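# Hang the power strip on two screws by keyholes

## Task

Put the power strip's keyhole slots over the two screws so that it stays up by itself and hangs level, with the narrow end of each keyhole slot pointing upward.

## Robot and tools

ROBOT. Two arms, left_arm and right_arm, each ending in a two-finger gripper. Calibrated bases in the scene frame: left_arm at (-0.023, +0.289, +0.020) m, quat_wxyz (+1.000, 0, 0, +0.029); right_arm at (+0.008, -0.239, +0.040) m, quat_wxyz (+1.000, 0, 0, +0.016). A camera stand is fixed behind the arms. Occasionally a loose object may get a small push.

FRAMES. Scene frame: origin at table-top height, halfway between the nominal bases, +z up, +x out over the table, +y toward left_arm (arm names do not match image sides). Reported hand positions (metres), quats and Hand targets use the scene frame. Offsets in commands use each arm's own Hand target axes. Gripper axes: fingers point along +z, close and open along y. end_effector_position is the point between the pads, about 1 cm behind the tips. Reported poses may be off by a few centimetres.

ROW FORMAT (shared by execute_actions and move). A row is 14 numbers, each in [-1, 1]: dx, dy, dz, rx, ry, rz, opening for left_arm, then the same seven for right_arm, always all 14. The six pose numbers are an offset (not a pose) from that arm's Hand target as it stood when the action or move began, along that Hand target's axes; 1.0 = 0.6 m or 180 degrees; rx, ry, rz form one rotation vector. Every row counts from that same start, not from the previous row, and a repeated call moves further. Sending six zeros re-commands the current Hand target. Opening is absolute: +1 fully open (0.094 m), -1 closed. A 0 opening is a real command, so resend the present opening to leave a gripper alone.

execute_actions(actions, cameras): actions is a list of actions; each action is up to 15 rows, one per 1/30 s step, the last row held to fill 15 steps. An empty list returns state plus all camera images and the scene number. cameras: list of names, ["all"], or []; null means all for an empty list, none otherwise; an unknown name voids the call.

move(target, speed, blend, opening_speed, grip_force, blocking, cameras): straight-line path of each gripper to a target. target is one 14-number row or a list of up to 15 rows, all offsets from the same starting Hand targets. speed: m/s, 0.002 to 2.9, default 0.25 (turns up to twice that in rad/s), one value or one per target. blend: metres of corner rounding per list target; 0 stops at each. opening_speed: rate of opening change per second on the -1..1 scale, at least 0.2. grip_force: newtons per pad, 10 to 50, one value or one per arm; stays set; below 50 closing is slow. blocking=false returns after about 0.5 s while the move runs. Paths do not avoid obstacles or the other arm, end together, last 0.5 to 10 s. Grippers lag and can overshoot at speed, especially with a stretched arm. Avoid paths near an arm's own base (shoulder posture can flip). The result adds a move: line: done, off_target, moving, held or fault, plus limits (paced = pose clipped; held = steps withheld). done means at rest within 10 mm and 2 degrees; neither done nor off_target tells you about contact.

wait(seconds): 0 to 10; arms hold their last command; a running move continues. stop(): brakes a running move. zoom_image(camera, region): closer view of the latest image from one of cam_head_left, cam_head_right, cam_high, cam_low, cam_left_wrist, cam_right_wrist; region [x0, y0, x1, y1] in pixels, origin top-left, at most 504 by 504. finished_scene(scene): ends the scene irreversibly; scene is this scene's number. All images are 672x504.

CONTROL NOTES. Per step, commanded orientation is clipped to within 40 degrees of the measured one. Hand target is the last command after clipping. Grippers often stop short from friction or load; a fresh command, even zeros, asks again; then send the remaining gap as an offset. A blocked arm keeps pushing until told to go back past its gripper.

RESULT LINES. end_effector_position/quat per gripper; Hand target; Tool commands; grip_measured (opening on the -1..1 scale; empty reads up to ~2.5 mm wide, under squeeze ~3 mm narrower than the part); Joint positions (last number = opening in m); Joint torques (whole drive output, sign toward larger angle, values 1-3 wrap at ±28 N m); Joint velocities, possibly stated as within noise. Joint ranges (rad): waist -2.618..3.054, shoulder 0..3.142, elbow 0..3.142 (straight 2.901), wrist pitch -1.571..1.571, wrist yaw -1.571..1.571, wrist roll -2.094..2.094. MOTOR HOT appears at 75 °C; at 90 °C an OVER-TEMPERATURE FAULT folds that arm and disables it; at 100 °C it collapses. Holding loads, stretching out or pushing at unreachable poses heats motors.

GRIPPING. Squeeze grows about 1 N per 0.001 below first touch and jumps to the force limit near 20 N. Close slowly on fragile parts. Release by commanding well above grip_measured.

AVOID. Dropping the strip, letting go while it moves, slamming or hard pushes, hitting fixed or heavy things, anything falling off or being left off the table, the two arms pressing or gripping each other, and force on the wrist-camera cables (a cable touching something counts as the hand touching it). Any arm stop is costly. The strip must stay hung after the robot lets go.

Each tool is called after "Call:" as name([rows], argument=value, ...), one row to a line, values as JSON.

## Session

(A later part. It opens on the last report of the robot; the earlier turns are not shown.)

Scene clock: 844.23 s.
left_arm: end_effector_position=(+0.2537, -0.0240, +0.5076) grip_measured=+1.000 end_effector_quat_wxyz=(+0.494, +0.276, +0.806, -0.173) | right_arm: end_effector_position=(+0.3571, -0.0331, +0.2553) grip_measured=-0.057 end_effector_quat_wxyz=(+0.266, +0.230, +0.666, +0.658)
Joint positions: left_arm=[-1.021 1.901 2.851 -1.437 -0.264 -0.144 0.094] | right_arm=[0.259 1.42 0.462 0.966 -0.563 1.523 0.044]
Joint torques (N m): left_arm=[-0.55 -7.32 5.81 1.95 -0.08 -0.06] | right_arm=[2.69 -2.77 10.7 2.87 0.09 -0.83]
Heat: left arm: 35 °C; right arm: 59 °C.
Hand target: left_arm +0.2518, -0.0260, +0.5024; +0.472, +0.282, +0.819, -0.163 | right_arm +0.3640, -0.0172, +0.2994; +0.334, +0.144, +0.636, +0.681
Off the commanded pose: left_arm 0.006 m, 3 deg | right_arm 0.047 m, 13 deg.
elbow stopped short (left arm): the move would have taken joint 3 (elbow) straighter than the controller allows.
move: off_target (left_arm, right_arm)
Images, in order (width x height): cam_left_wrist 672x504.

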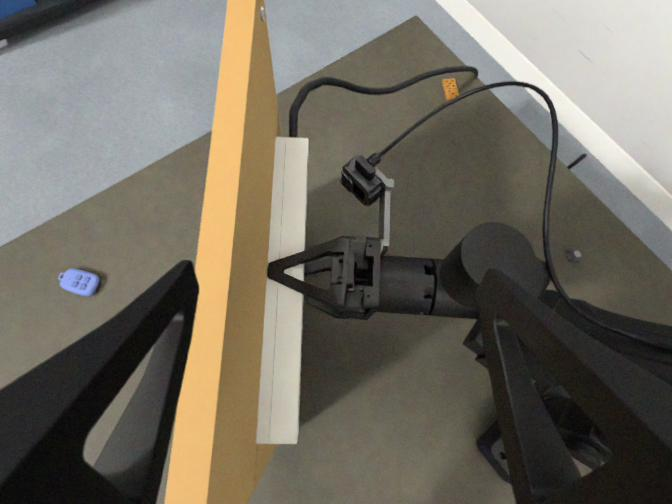

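Call:
execute_actions(actions=[], cameras=["cam_head_right","cam_right_wrist"])

Call:
zoom_image(camera="cam_head_right", region=[290, 90, 470, 240])

Call:
zoom_image(camera="cam_head_right", region=[395, 90, 455, 135])

Call:
zoom_image(camera="cam_head_right", region=[295, 180, 355, 225])

Scene clock: 853.23 s.
left_arm: end_effector_position=(+0.2537, -0.0240, +0.5076) grip_measured=+1.000 end_effector_quat_wxyz=(+0.494, +0.276, +0.806, -0.173) | right_arm: end_effector_position=(+0.3571, -0.0331, +0.2553) grip_measured=-0.057 end_effector_quat_wxyz=(+0.266, +0.230, +0.666, +0.658)
Joint positions: left_arm=[-1.021 1.901 2.851 -1.437 -0.264 -0.144 0.094] | right_arm=[0.259 1.42 0.462 0.966 -0.563 1.523 0.044]
Joint velocities: within noise
Joint torques (N m): left_arm=[-0.57 -7.32 5.81 1.94 -0.08 -0.06] | right_arm=[2.78 -2.81 10.7 2.87 0.09 -0.84]
Heat: left arm: 35 °C; right arm: 60 °C.
Hand target: left_arm +0.2518, -0.0260, +0.5024; +0.472, +0.282, +0.819, -0.163 | right_arm +0.3640, -0.0172, +0.2994; +0.334, +0.144, +0.636, +0.681
Tool commands: left_gripper/opening=+1.0 right_gripper/opening=-0.2
Off the commanded pose: left_arm 0.006 m, 3 deg | right_arm 0.047 m, 13 deg.
Images, in order (width x height): cam_head_right 672x504, cam_right_wrist 672x504.

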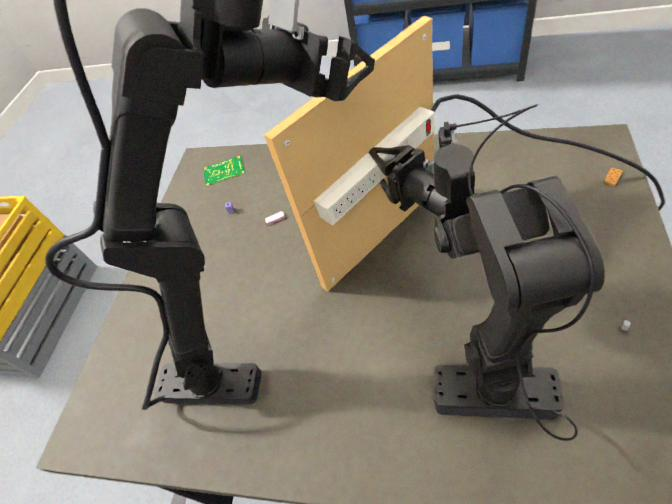

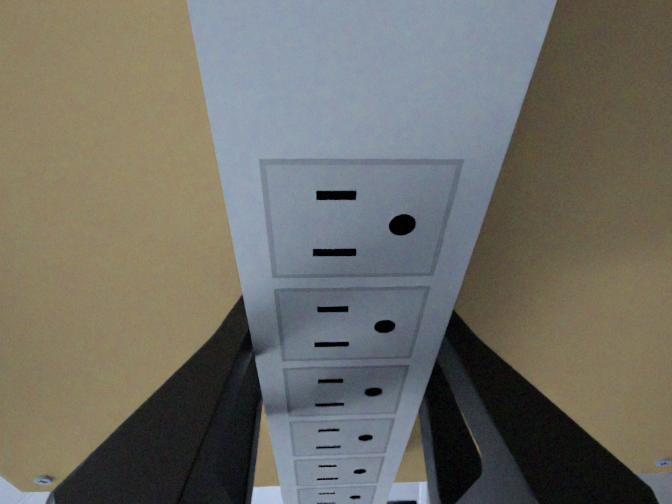

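Scaled by 2.800.

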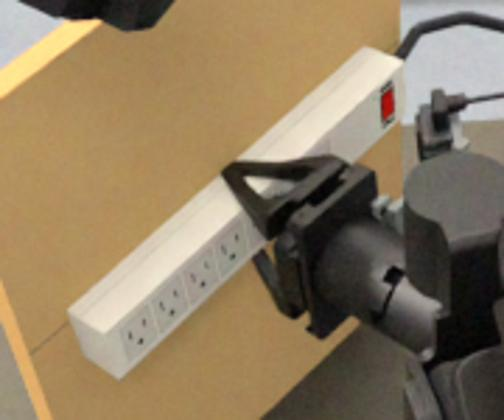

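Scaled by 8.400.

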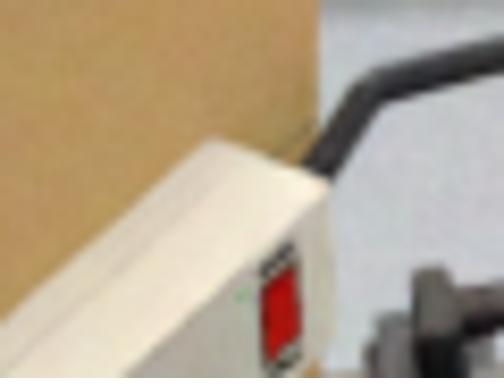

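Scaled by 8.400.

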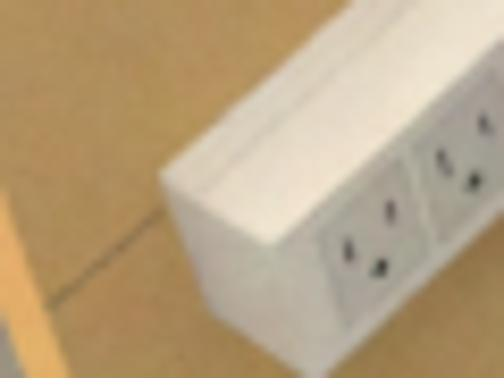

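Call:
move(target=[0,0,0,0,0,0,1,0.001,-0.014,0.000,0,0,0.02,-0.2], speed=0.03, cameras=["cam_left_wrist","cam_head_right"])

Call:
zoom_image(camera="cam_left_wrist", region=[240, 335, 360, 455])

Call:
zoom_image(camera="cam_left_wrist", region=[240, 110, 360, 230])

Call:
zoom_image(camera="cam_head_right", region=[290, 90, 470, 240])

Scene clock: 876.10 s.
left_arm: end_effector_position=(+0.2537, -0.0240, +0.5076) grip_measured=+1.000 end_effector_quat_wxyz=(+0.494, +0.276, +0.806, -0.173) | right_arm: end_effector_position=(+0.3575, -0.0326, +0.2551) grip_measured=-0.060 end_effector_quat_wxyz=(+0.264, +0.224, +0.659, +0.667)
Joint positions: left_arm=[-1.021 1.901 2.851 -1.437 -0.264 -0.144 0.094] | right_arm=[0.253 1.453 0.455 1.034 -0.581 1.541 0.044]
Joint torques (N m): left_arm=[-0.57 -7.31 5.81 1.94 -0.08 -0.06] | right_arm=[2.96 -2.03 10.47 2.75 0.22 -0.41]
Heat: left arm: 35 °C; right arm: 61 °C.
Hand target: left_arm +0.2518, -0.0260, +0.5024; +0.472, +0.282, +0.819, -0.163 | right_arm +0.3658, -0.0171, +0.2911; +0.312, +0.164, +0.631, +0.691
Off the commanded pose: left_arm 0.006 m, 3 deg | right_arm 0.040 m, 10 deg.
elbow stopped short (left arm): the move would have taken joint 3 (elbow) straighter than the controller allows.
move: off_target (left_arm, right_arm)
Images, in order (width x height): cam_head_right 672x504, cam_left_wrist 672x504.

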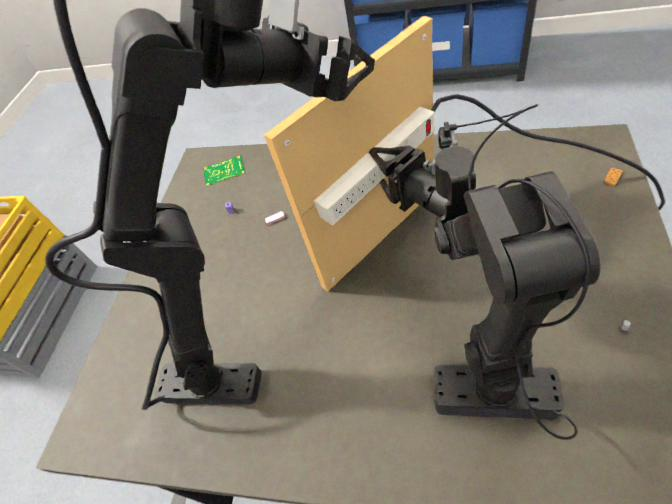

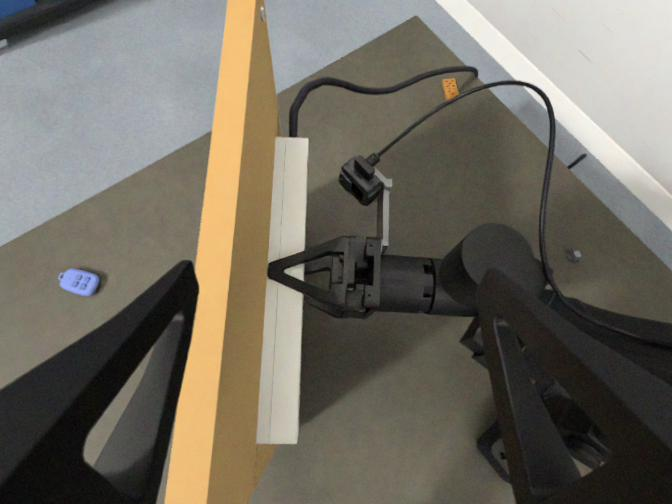

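Scaled by 4.200.

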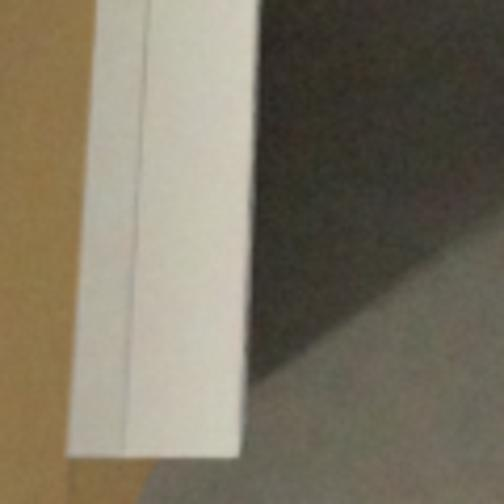

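Scaled by 4.200.

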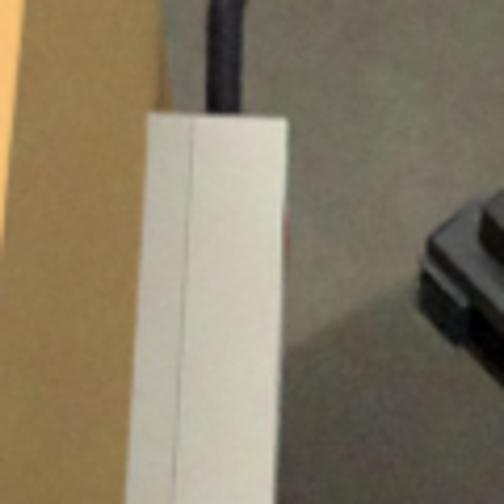

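Scaled by 2.800.

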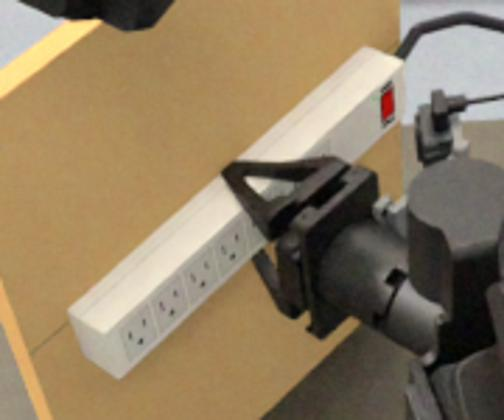

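Call:
move(target=[0,0,0,0,0,0,1,0.0,0.0,-0.012,0.006,0,0.02,-0.2], speed=0.03, cameras=["cam_left_wrist","cam_head_right"])

Call:
zoom_image(camera="cam_left_wrist", region=[240, 335, 360, 455])

Call:
zoom_image(camera="cam_left_wrist", region=[240, 110, 360, 230])

Call:
zoom_image(camera="cam_head_right", region=[290, 90, 470, 240])

Scene clock: 882.60 s.
left_arm: end_effector_position=(+0.2537, -0.0240, +0.5076) grip_measured=+1.000 end_effector_quat_wxyz=(+0.494, +0.276, +0.806, -0.173) | right_arm: end_effector_position=(+0.3573, -0.0329, +0.2547) grip_measured=-0.060 end_effector_quat_wxyz=(+0.262, +0.226, +0.659, +0.668)
Joint positions: left_arm=[-1.021 1.901 2.851 -1.437 -0.264 -0.144 0.094] | right_arm=[0.252 1.453 0.454 1.034 -0.583 1.547 0.044]
Joint torques (N m): left_arm=[-0.57 -7.34 5.81 1.94 -0.08 -0.06] | right_arm=[1.8 -4.1 9.54 2.49 0.06 0.03]
Heat: left arm: 35 °C; right arm: 61 °C.
Hand target: left_arm +0.2518, -0.0260, +0.5024; +0.472, +0.282, +0.819, -0.163 | right_arm +0.3614, -0.0227, +0.2899; +0.289, +0.187, +0.632, +0.695
Off the commanded pose: left_arm 0.006 m, 3 deg | right_arm 0.037 m, 7 deg.
elbow stopped short (left arm): the move would have taken joint 3 (elbow) straighter than the controller allows.
move: off_target (left_arm, right_arm)
Images, in order (width x height): cam_head_right 672x504, cam_left_wrist 672x504.

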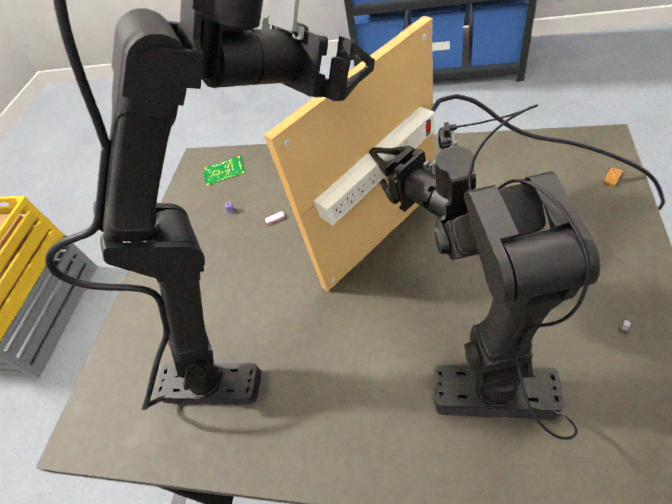

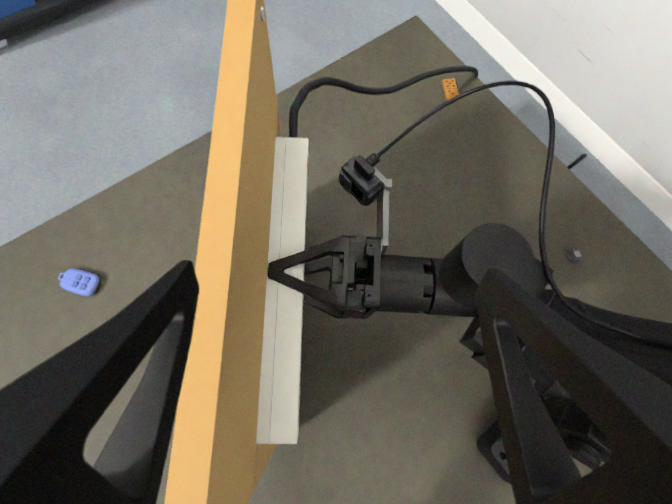

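Scaled by 4.200.

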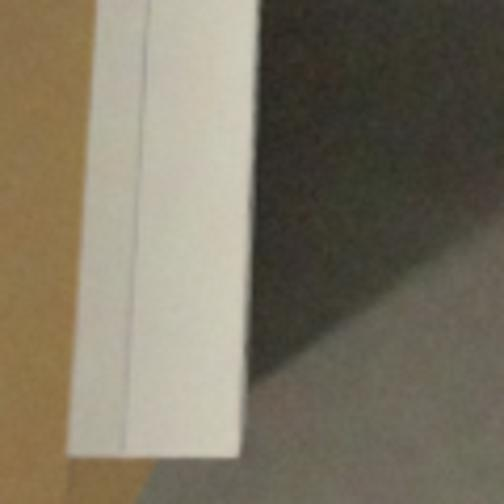

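Scaled by 4.200.

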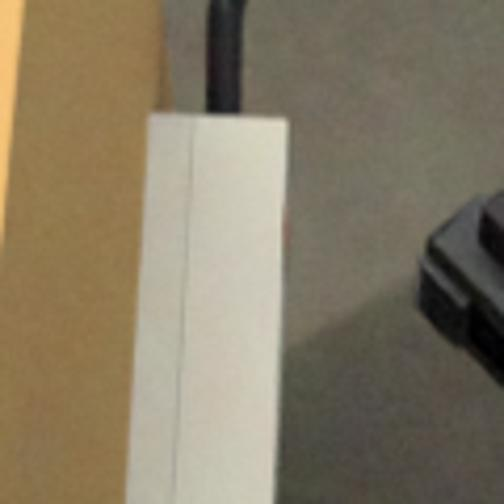

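Scaled by 2.800.

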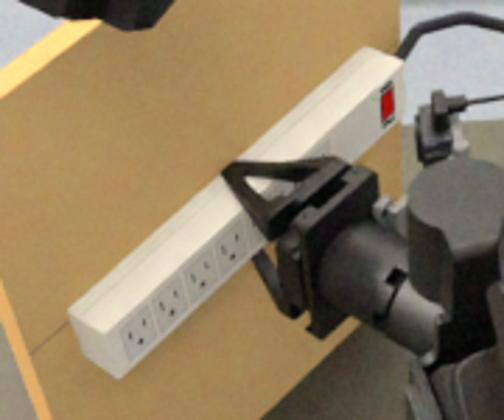

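Call:
move(target=[0,0,0,0,0,0,1,0.001,-0.012,-0.006,0.004,0,0.02,-0.2], speed=0.03, cameras=["cam_left_wrist","cam_head_right"])

Call:
zoom_image(camera="cam_left_wrist", region=[240, 335, 360, 455])

Call:
zoom_image(camera="cam_left_wrist", region=[240, 110, 360, 230])

Call:
zoom_image(camera="cam_head_right", region=[290, 90, 470, 240])

Scene clock: 889.33 s.
left_arm: end_effector_position=(+0.2537, -0.0240, +0.5076) grip_measured=+1.000 end_effector_quat_wxyz=(+0.494, +0.276, +0.806, -0.173) | right_arm: end_effector_position=(+0.3578, -0.0335, +0.2545) grip_measured=-0.060 end_effector_quat_wxyz=(+0.249, +0.240, +0.654, +0.672)
Joint positions: left_arm=[-1.021 1.901 2.851 -1.437 -0.264 -0.144 0.094] | right_arm=[0.25 1.453 0.454 1.033 -0.581 1.586 0.044]
Joint torques (N m): left_arm=[-0.57 -7.34 5.81 1.95 -0.08 -0.06] | right_arm=[1.42 -3.47 8.46 2.56 -0.05 0.16]
Heat: left arm: 36 °C; right arm: 60 °C.
Hand target: left_arm +0.2518, -0.0260, +0.5024; +0.472, +0.282, +0.819, -0.163 | right_arm +0.3599, -0.0248, +0.2823; +0.266, +0.208, +0.630, +0.699
Off the commanded pose: left_arm 0.006 m, 3 deg | right_arm 0.029 m, 6 deg.
elbow stopped short (left arm): the move would have taken joint 3 (elbow) straighter than the controller allows.
move: off_target (left_arm, right_arm)
Images, in order (width x height): cam_head_right 672x504, cam_left_wrist 672x504.

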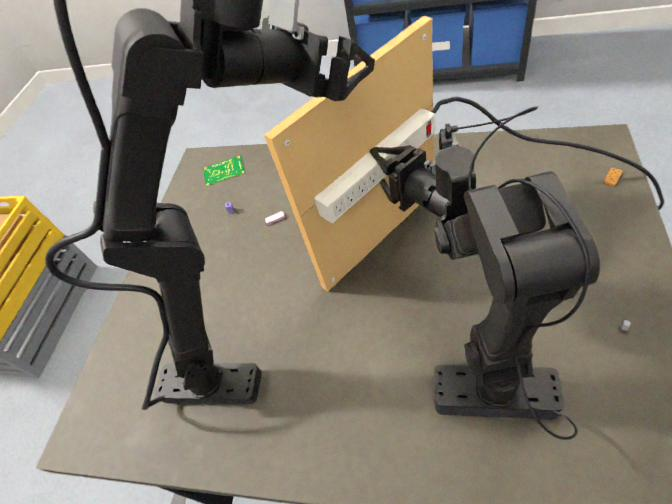

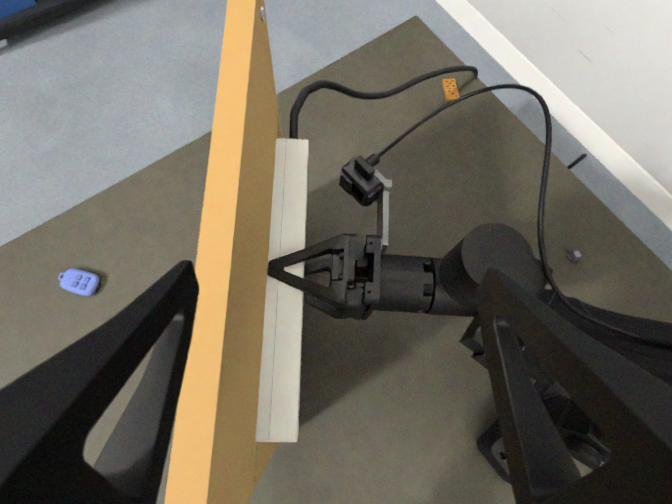

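Scaled by 4.200.

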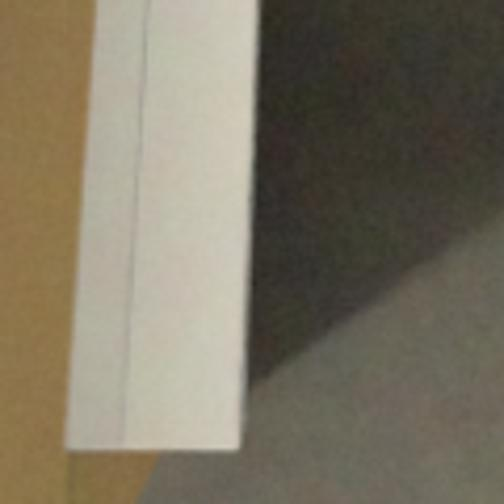

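Scaled by 4.200.

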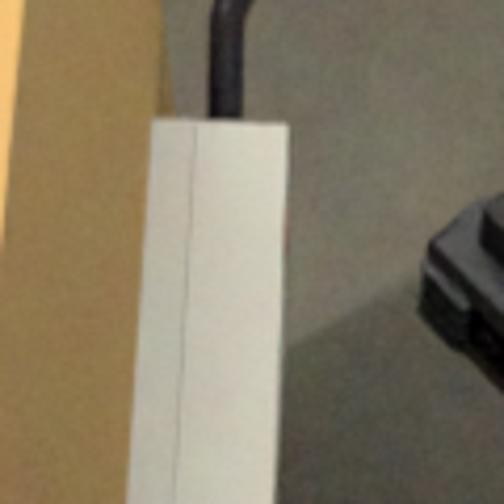

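Scaled by 2.800.

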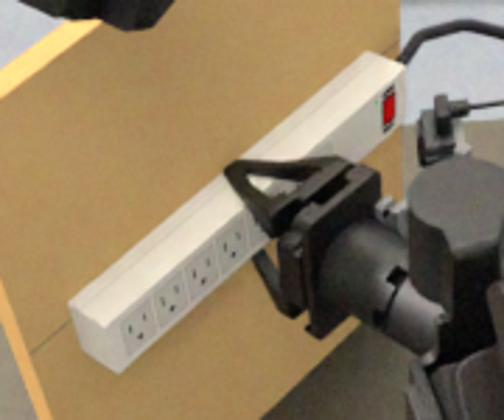

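Call:
move(target=[0,0,0,0,0,0,1,0.002,-0.02,-0.006,0.006,0,0,-0.2], speed=0.03, cameras=["cam_left_wrist","cam_head_right"])

Call:
zoom_image(camera="cam_left_wrist", region=[240, 335, 360, 455])

Call:
zoom_image(camera="cam_left_wrist", region=[240, 110, 360, 230])

Call:
zoom_image(camera="cam_head_right", region=[290, 90, 470, 240])

Scene clock: 897.73 s.
left_arm: end_effector_position=(+0.2537, -0.0240, +0.5076) grip_measured=+1.000 end_effector_quat_wxyz=(+0.494, +0.276, +0.806, -0.173) | right_arm: end_effector_position=(+0.3577, -0.0339, +0.2538) grip_measured=-0.060 end_effector_quat_wxyz=(+0.252, +0.238, +0.650, +0.676)
Joint positions: left_arm=[-1.021 1.901 2.851 -1.437 -0.264 -0.144 0.094] | right_arm=[0.249 1.468 0.445 1.071 -0.581 1.592 0.044]
Joint torques (N m): left_arm=[-0.55 -7.32 5.81 1.94 -0.08 -0.06] | right_arm=[1.35 -3.06 7.27 2.42 -0.06 0.03]
Heat: left arm: 36 °C; right arm: 59 °C.
Hand target: left_arm +0.2518, -0.0260, +0.5024; +0.472, +0.282, +0.819, -0.163 | right_arm +0.3580, -0.0261, +0.2700; +0.264, +0.211, +0.636, +0.693
Off the commanded pose: left_arm 0.006 m, 3 deg | right_arm 0.018 m, 4 deg.
elbow stopped short (left arm): the move would have taken joint 3 (elbow) straighter than the controller allows.
move: off_target (left_arm, right_arm)
Images, in order (width x height): cam_head_right 672x504, cam_left_wrist 672x504.

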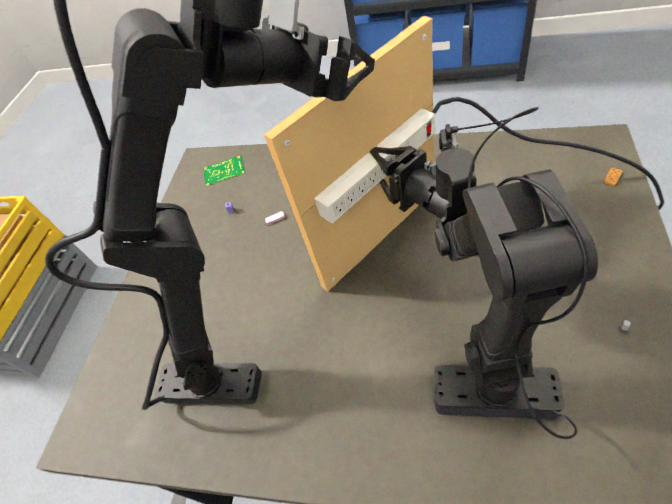

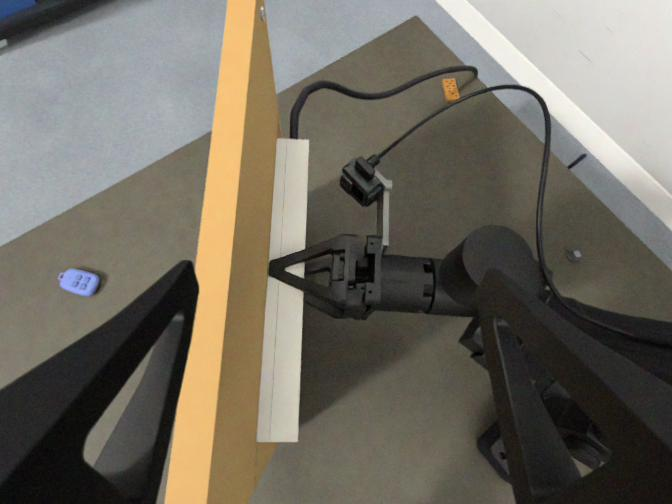

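Scaled by 4.200.

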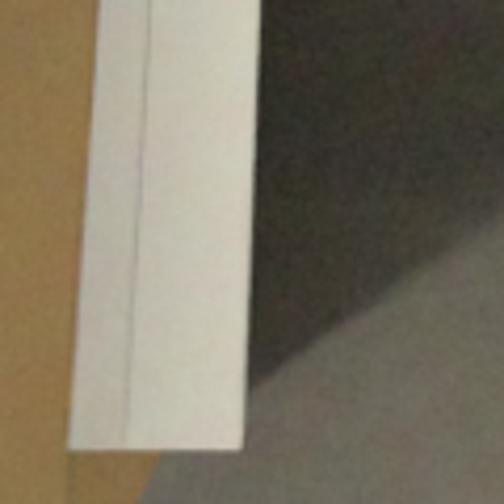

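Scaled by 4.200.

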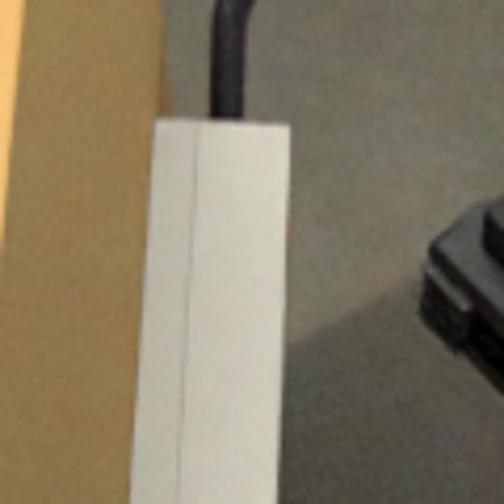

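Scaled by 2.800.

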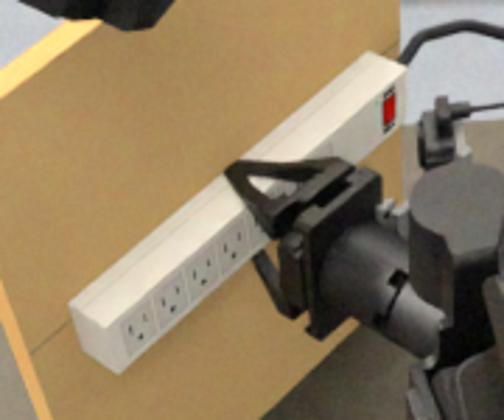

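Call:
move(target=[0,0,0,0,0,0,1,0.002,-0.02,-0.002,0.014,0,0,-0.2], speed=0.03, cameras=["cam_left_wrist","cam_head_right"])

Call:
zoom_image(camera="cam_left_wrist", region=[240, 335, 360, 455])

Call:
zoom_image(camera="cam_left_wrist", region=[240, 110, 360, 230])

Call:
zoom_image(camera="cam_head_right", region=[290, 90, 470, 240])

Scene clock: 903.57 s.
left_arm: end_effector_position=(+0.2537, -0.0240, +0.5076) grip_measured=+1.000 end_effector_quat_wxyz=(+0.494, +0.276, +0.806, -0.173) | right_arm: end_effector_position=(+0.3577, -0.0339, +0.2534) grip_measured=-0.060 end_effector_quat_wxyz=(+0.252, +0.238, +0.651, +0.675)
Joint positions: left_arm=[-1.021 1.901 2.851 -1.437 -0.264 -0.144 0.094] | right_arm=[0.249 1.468 0.445 1.069 -0.581 1.59 0.044]
Joint torques (N m): left_arm=[-0.55 -7.34 5.79 1.94 -0.08 -0.06] | right_arm=[1.52 -2.96 6.91 1.97 -0.04 -0.23]
Heat: left arm: 36 °C; right arm: 58 °C.
Hand target: left_arm +0.2518, -0.0260, +0.5024; +0.472, +0.282, +0.819, -0.163 | right_arm +0.3575, -0.0257, +0.2579; +0.259, +0.217, +0.651, +0.679
Off the commanded pose: left_arm 0.006 m, 3 deg | right_arm 0.009 m, 3 deg.
elbow stopped short (left arm): the move would have taken joint 3 (elbow) straighter than the controller allows.
move: off_target (left_arm, right_arm)
Images, in order (width x height): cam_head_right 672x504, cam_left_wrist 672x504.

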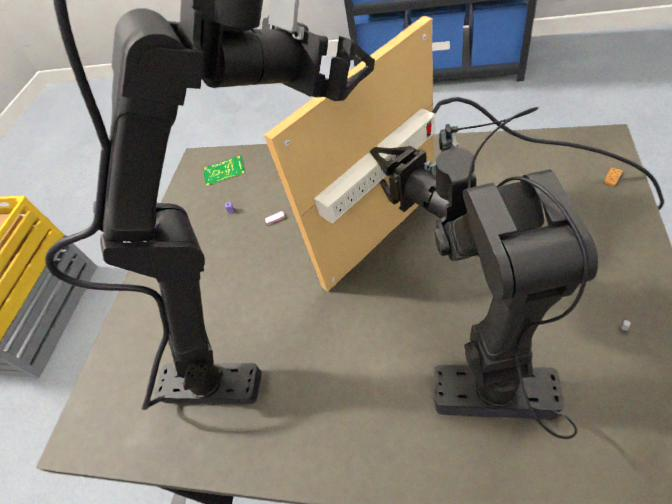

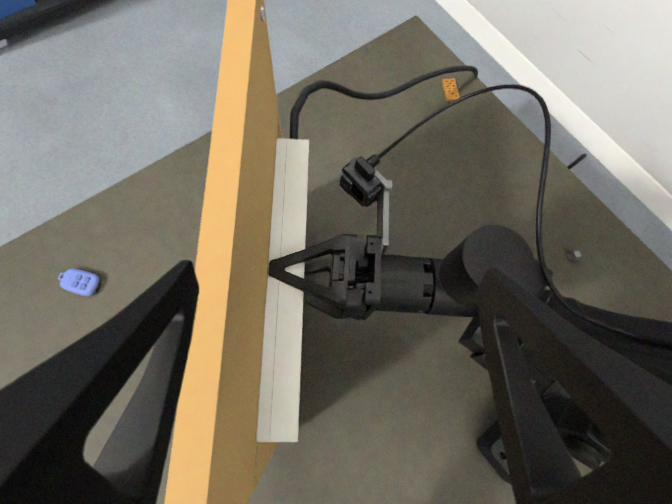

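Scaled by 4.200.

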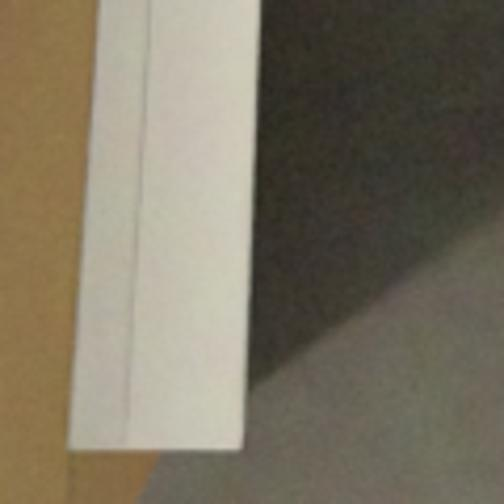

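Scaled by 4.200.

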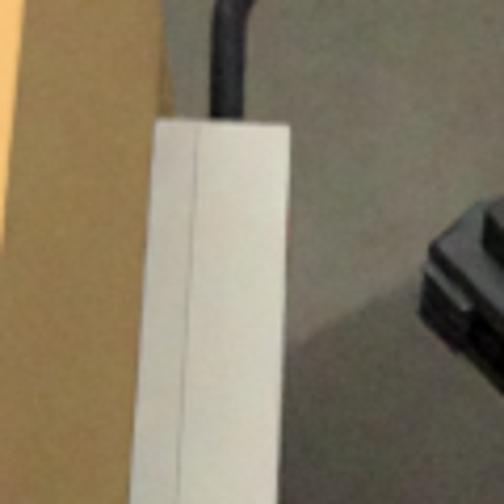

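Scaled by 2.800.

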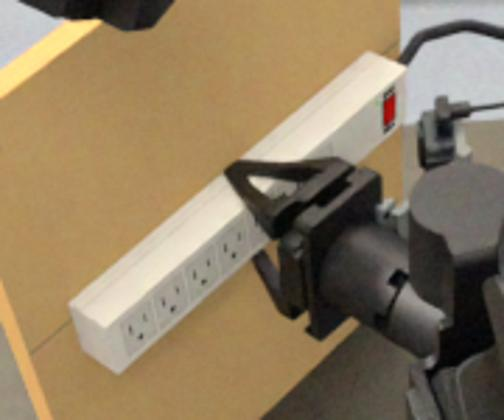

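Call:
move(target=[0,0,0,0,0,0,1,-0.003,-0.02,-0.006,0.01,0,0,-0.2], speed=0.03, cameras=["cam_left_wrist","cam_head_right"])

Call:
zoom_image(camera="cam_head_right", region=[290, 90, 470, 240])

Scene clock: 908.73 s.
left_arm: end_effector_position=(+0.2537, -0.0240, +0.5076) grip_measured=+1.000 end_effector_quat_wxyz=(+0.494, +0.276, +0.806, -0.173) | right_arm: end_effector_position=(+0.3575, -0.0339, +0.2528) grip_measured=-0.060 end_effector_quat_wxyz=(+0.251, +0.236, +0.652, +0.675)
Joint positions: left_arm=[-1.021 1.901 2.851 -1.437 -0.264 -0.144 0.094] | right_arm=[0.246 1.471 0.445 1.072 -0.59 1.588 0.044]
Joint torques (N m): left_arm=[-0.55 -7.34 5.81 1.94 -0.08 -0.06] | right_arm=[0.58 -2.4 5.93 1.76 -0.12 -0.39]
Heat: left arm: 36 °C; right arm: 56 °C.
Hand target: left_arm +0.2518, -0.0260, +0.5024; +0.472, +0.282, +0.819, -0.163 | right_arm +0.3574, -0.0293, +0.2458; +0.256, +0.221, +0.662, +0.669
Off the commanded pose: left_arm 0.006 m, 3 deg | right_arm 0.008 m, 2 deg.
elbow stopped short (left arm): the move would have taken joint 3 (elbow) straighter than the controller allows.
move: off_target (left_arm)
Images, in order (width x height): cam_head_right 672x504, cam_left_wrist 672x504.

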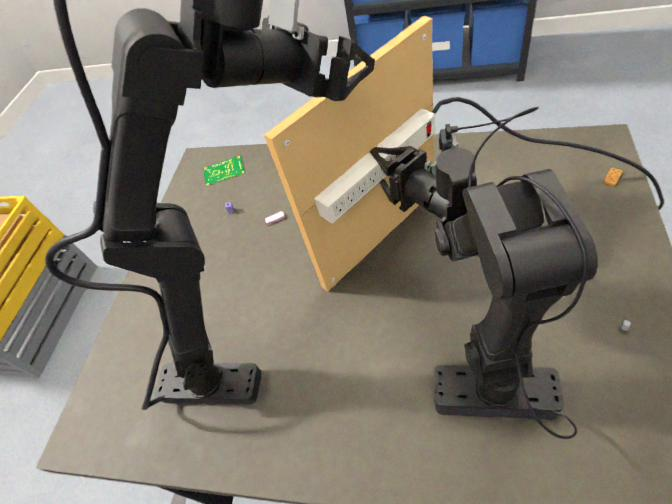

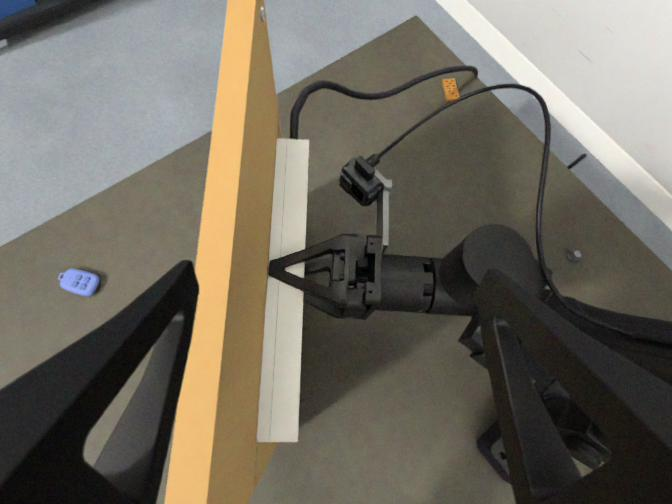

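Scaled by 2.800.

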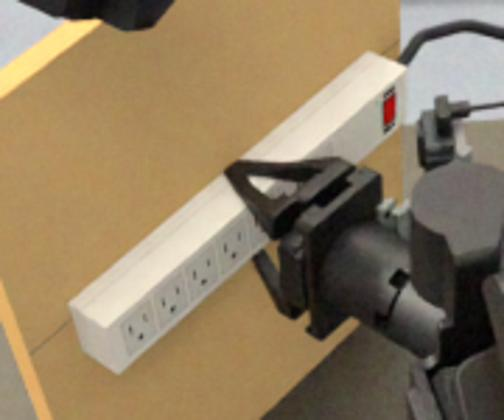

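Call:
move(target=[0,0,0,0,0,0,1,0.002,-0.018,-0.004,0.004,0,0,-0.2], speed=0.03, cameras=["cam_left_wrist","cam_head_right"])

Call:
zoom_image(camera="cam_head_right", region=[290, 90, 470, 240])

Call:
zoom_image(camera="cam_left_wrist", region=[240, 110, 360, 230])

Call:
zoom_image(camera="cam_left_wrist", region=[240, 335, 360, 455])

Scene clock: 914.83 s.
left_arm: end_effector_position=(+0.2537, -0.0240, +0.5076) grip_measured=+1.000 end_effector_quat_wxyz=(+0.494, +0.276, +0.806, -0.173) | right_arm: end_effector_position=(+0.3578, -0.0337, +0.2387) grip_measured=-0.060 end_effector_quat_wxyz=(+0.248, +0.238, +0.660, +0.668)
Joint positions: left_arm=[-1.021 1.901 2.851 -1.437 -0.264 -0.144 0.094] | right_arm=[0.246 1.508 0.431 1.095 -0.59 1.571 0.044]
Joint torques (N m): left_arm=[-0.57 -7.32 5.79 1.94 -0.08 -0.06] | right_arm=[0.49 -3.44 5.22 1.87 -0.11 -0.31]
Heat: left arm: 36 °C; right arm: 54 °C.
Hand target: left_arm +0.2518, -0.0260, +0.5024; +0.472, +0.282, +0.819, -0.163 | right_arm +0.3555, -0.0304, +0.2349; +0.254, +0.222, +0.666, +0.665
Off the commanded pose: left_arm 0.006 m, 3 deg | right_arm 0.006 m, 2 deg.
elbow stopped short (left arm): the move would have taken joint 3 (elbow) straighter than the controller allows.
move: off_target (left_arm)
Images, in order (width x height): cam_head_right 672x504, cam_left_wrist 672x504.

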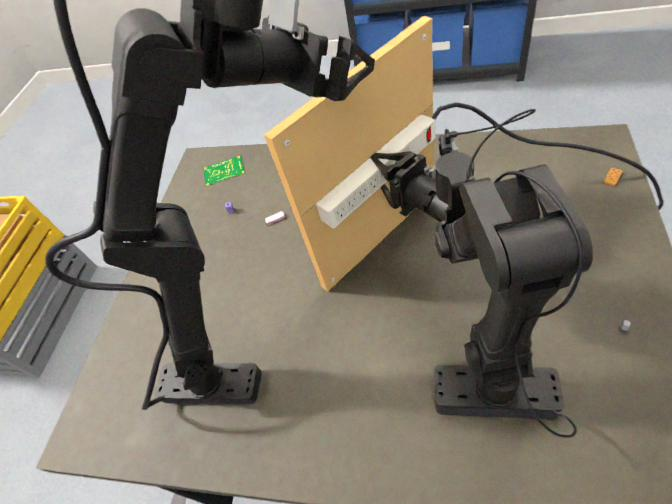

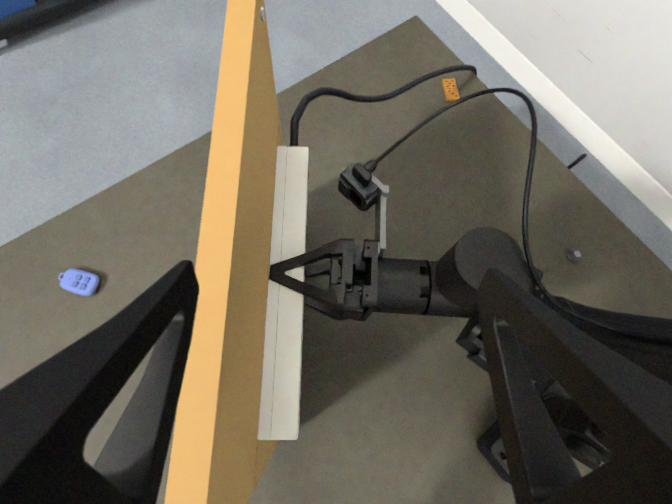

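Scaled by 2.800.

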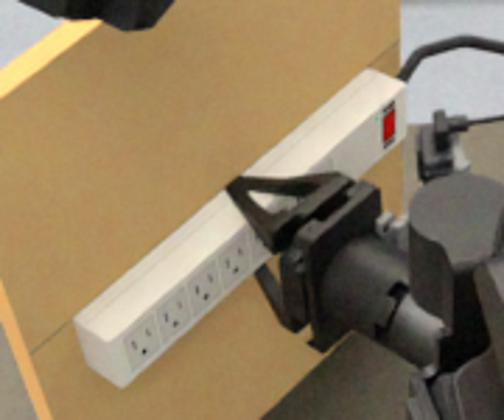

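Scaled by 4.200.

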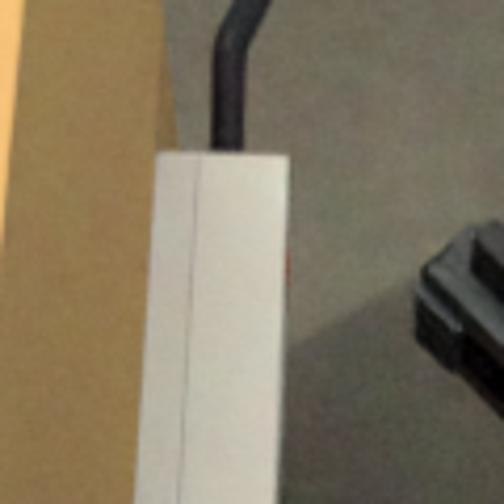

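Scaled by 4.200.

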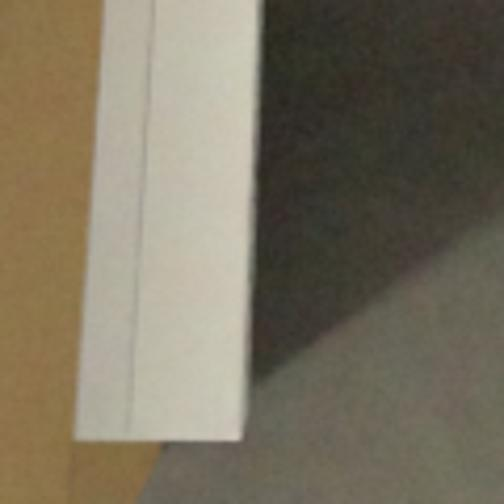

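Call:
move(target=[0,0,0,0,0,0,1,0.0,-0.014,0.0,0.004,0,0,-0.2], speed=0.03, cameras=["cam_left_wrist","cam_head_right"])

Call:
zoom_image(camera="cam_head_right", region=[290, 90, 470, 240])

Call:
zoom_image(camera="cam_head_right", region=[395, 90, 455, 135])

Call:
zoom_image(camera="cam_head_right", region=[295, 180, 355, 225])

Scene clock: 919.73 s.
left_arm: end_effector_position=(+0.2537, -0.0240, +0.5076) grip_measured=+1.000 end_effector_quat_wxyz=(+0.494, +0.276, +0.806, -0.173) | right_arm: end_effector_position=(+0.3578, -0.0337, +0.2383) grip_measured=-0.060 end_effector_quat_wxyz=(+0.250, +0.236, +0.657, +0.671)
Joint positions: left_arm=[-1.021 1.901 2.851 -1.437 -0.264 -0.144 0.094] | right_arm=[0.246 1.522 0.426 1.128 -0.591 1.576 0.044]
Joint torques (N m): left_arm=[-0.57 -7.34 5.81 1.94 -0.08 -0.05] | right_arm=[0.35 -2.77 4.92 1.73 -0.13 -0.43]
Heat: left arm: 36 °C; right arm: 53 °C.
Hand target: left_arm +0.2518, -0.0260, +0.5024; +0.472, +0.282, +0.819, -0.163 | right_arm +0.3559, -0.0306, +0.2266; +0.253, +0.224, +0.670, +0.661
Off the commanded pose: left_arm 0.006 m, 3 deg | right_arm 0.012 m, 2 deg.
elbow stopped short (left arm): the move would have taken joint 3 (elbow) straighter than the controller allows.
move: off_target (left_arm, right_arm)
Images, in order (width x height): cam_head_right 672x504, cam_left_wrist 672x504.

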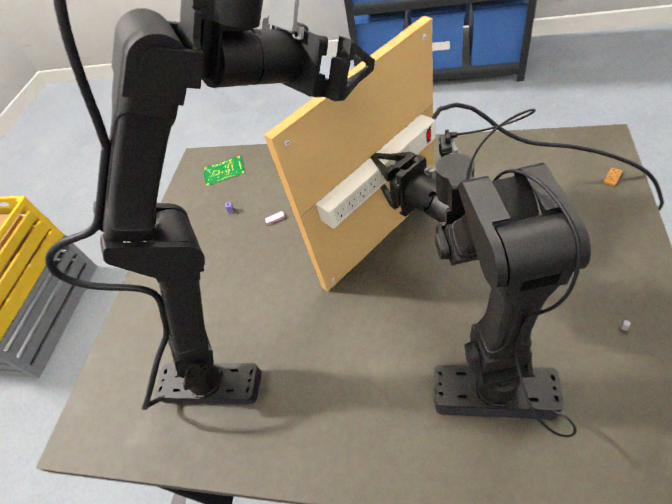

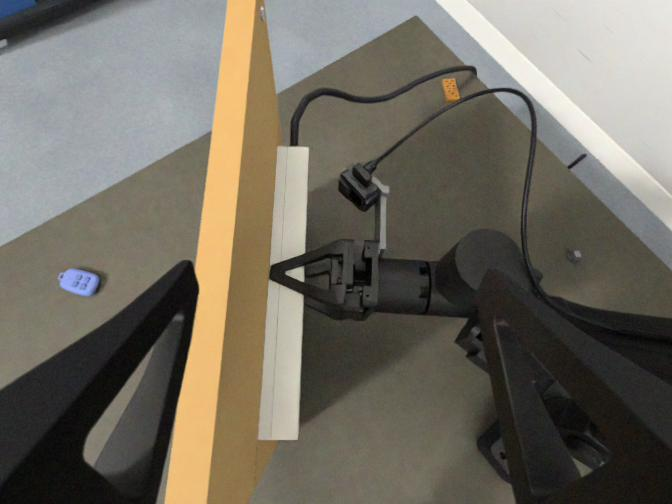

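Scaled by 2.800.

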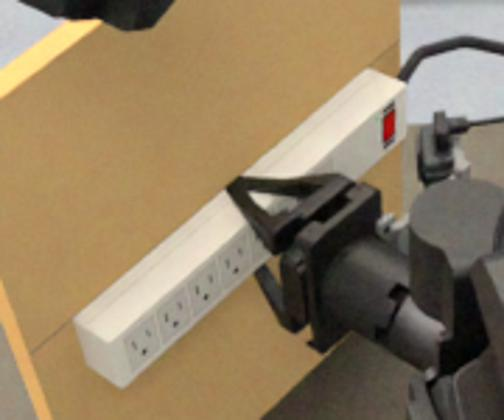

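Scaled by 8.400.

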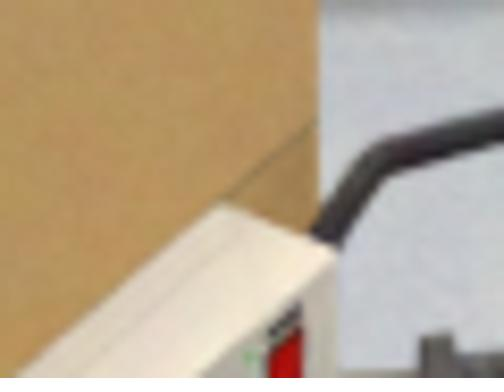

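Scaled by 8.400.

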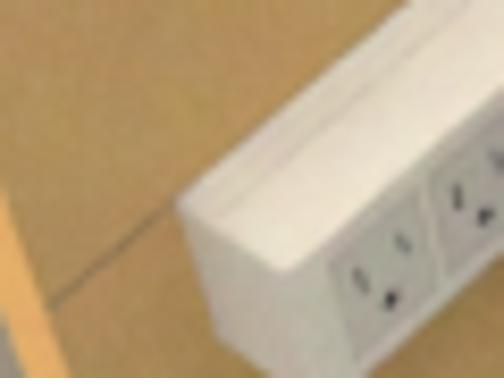

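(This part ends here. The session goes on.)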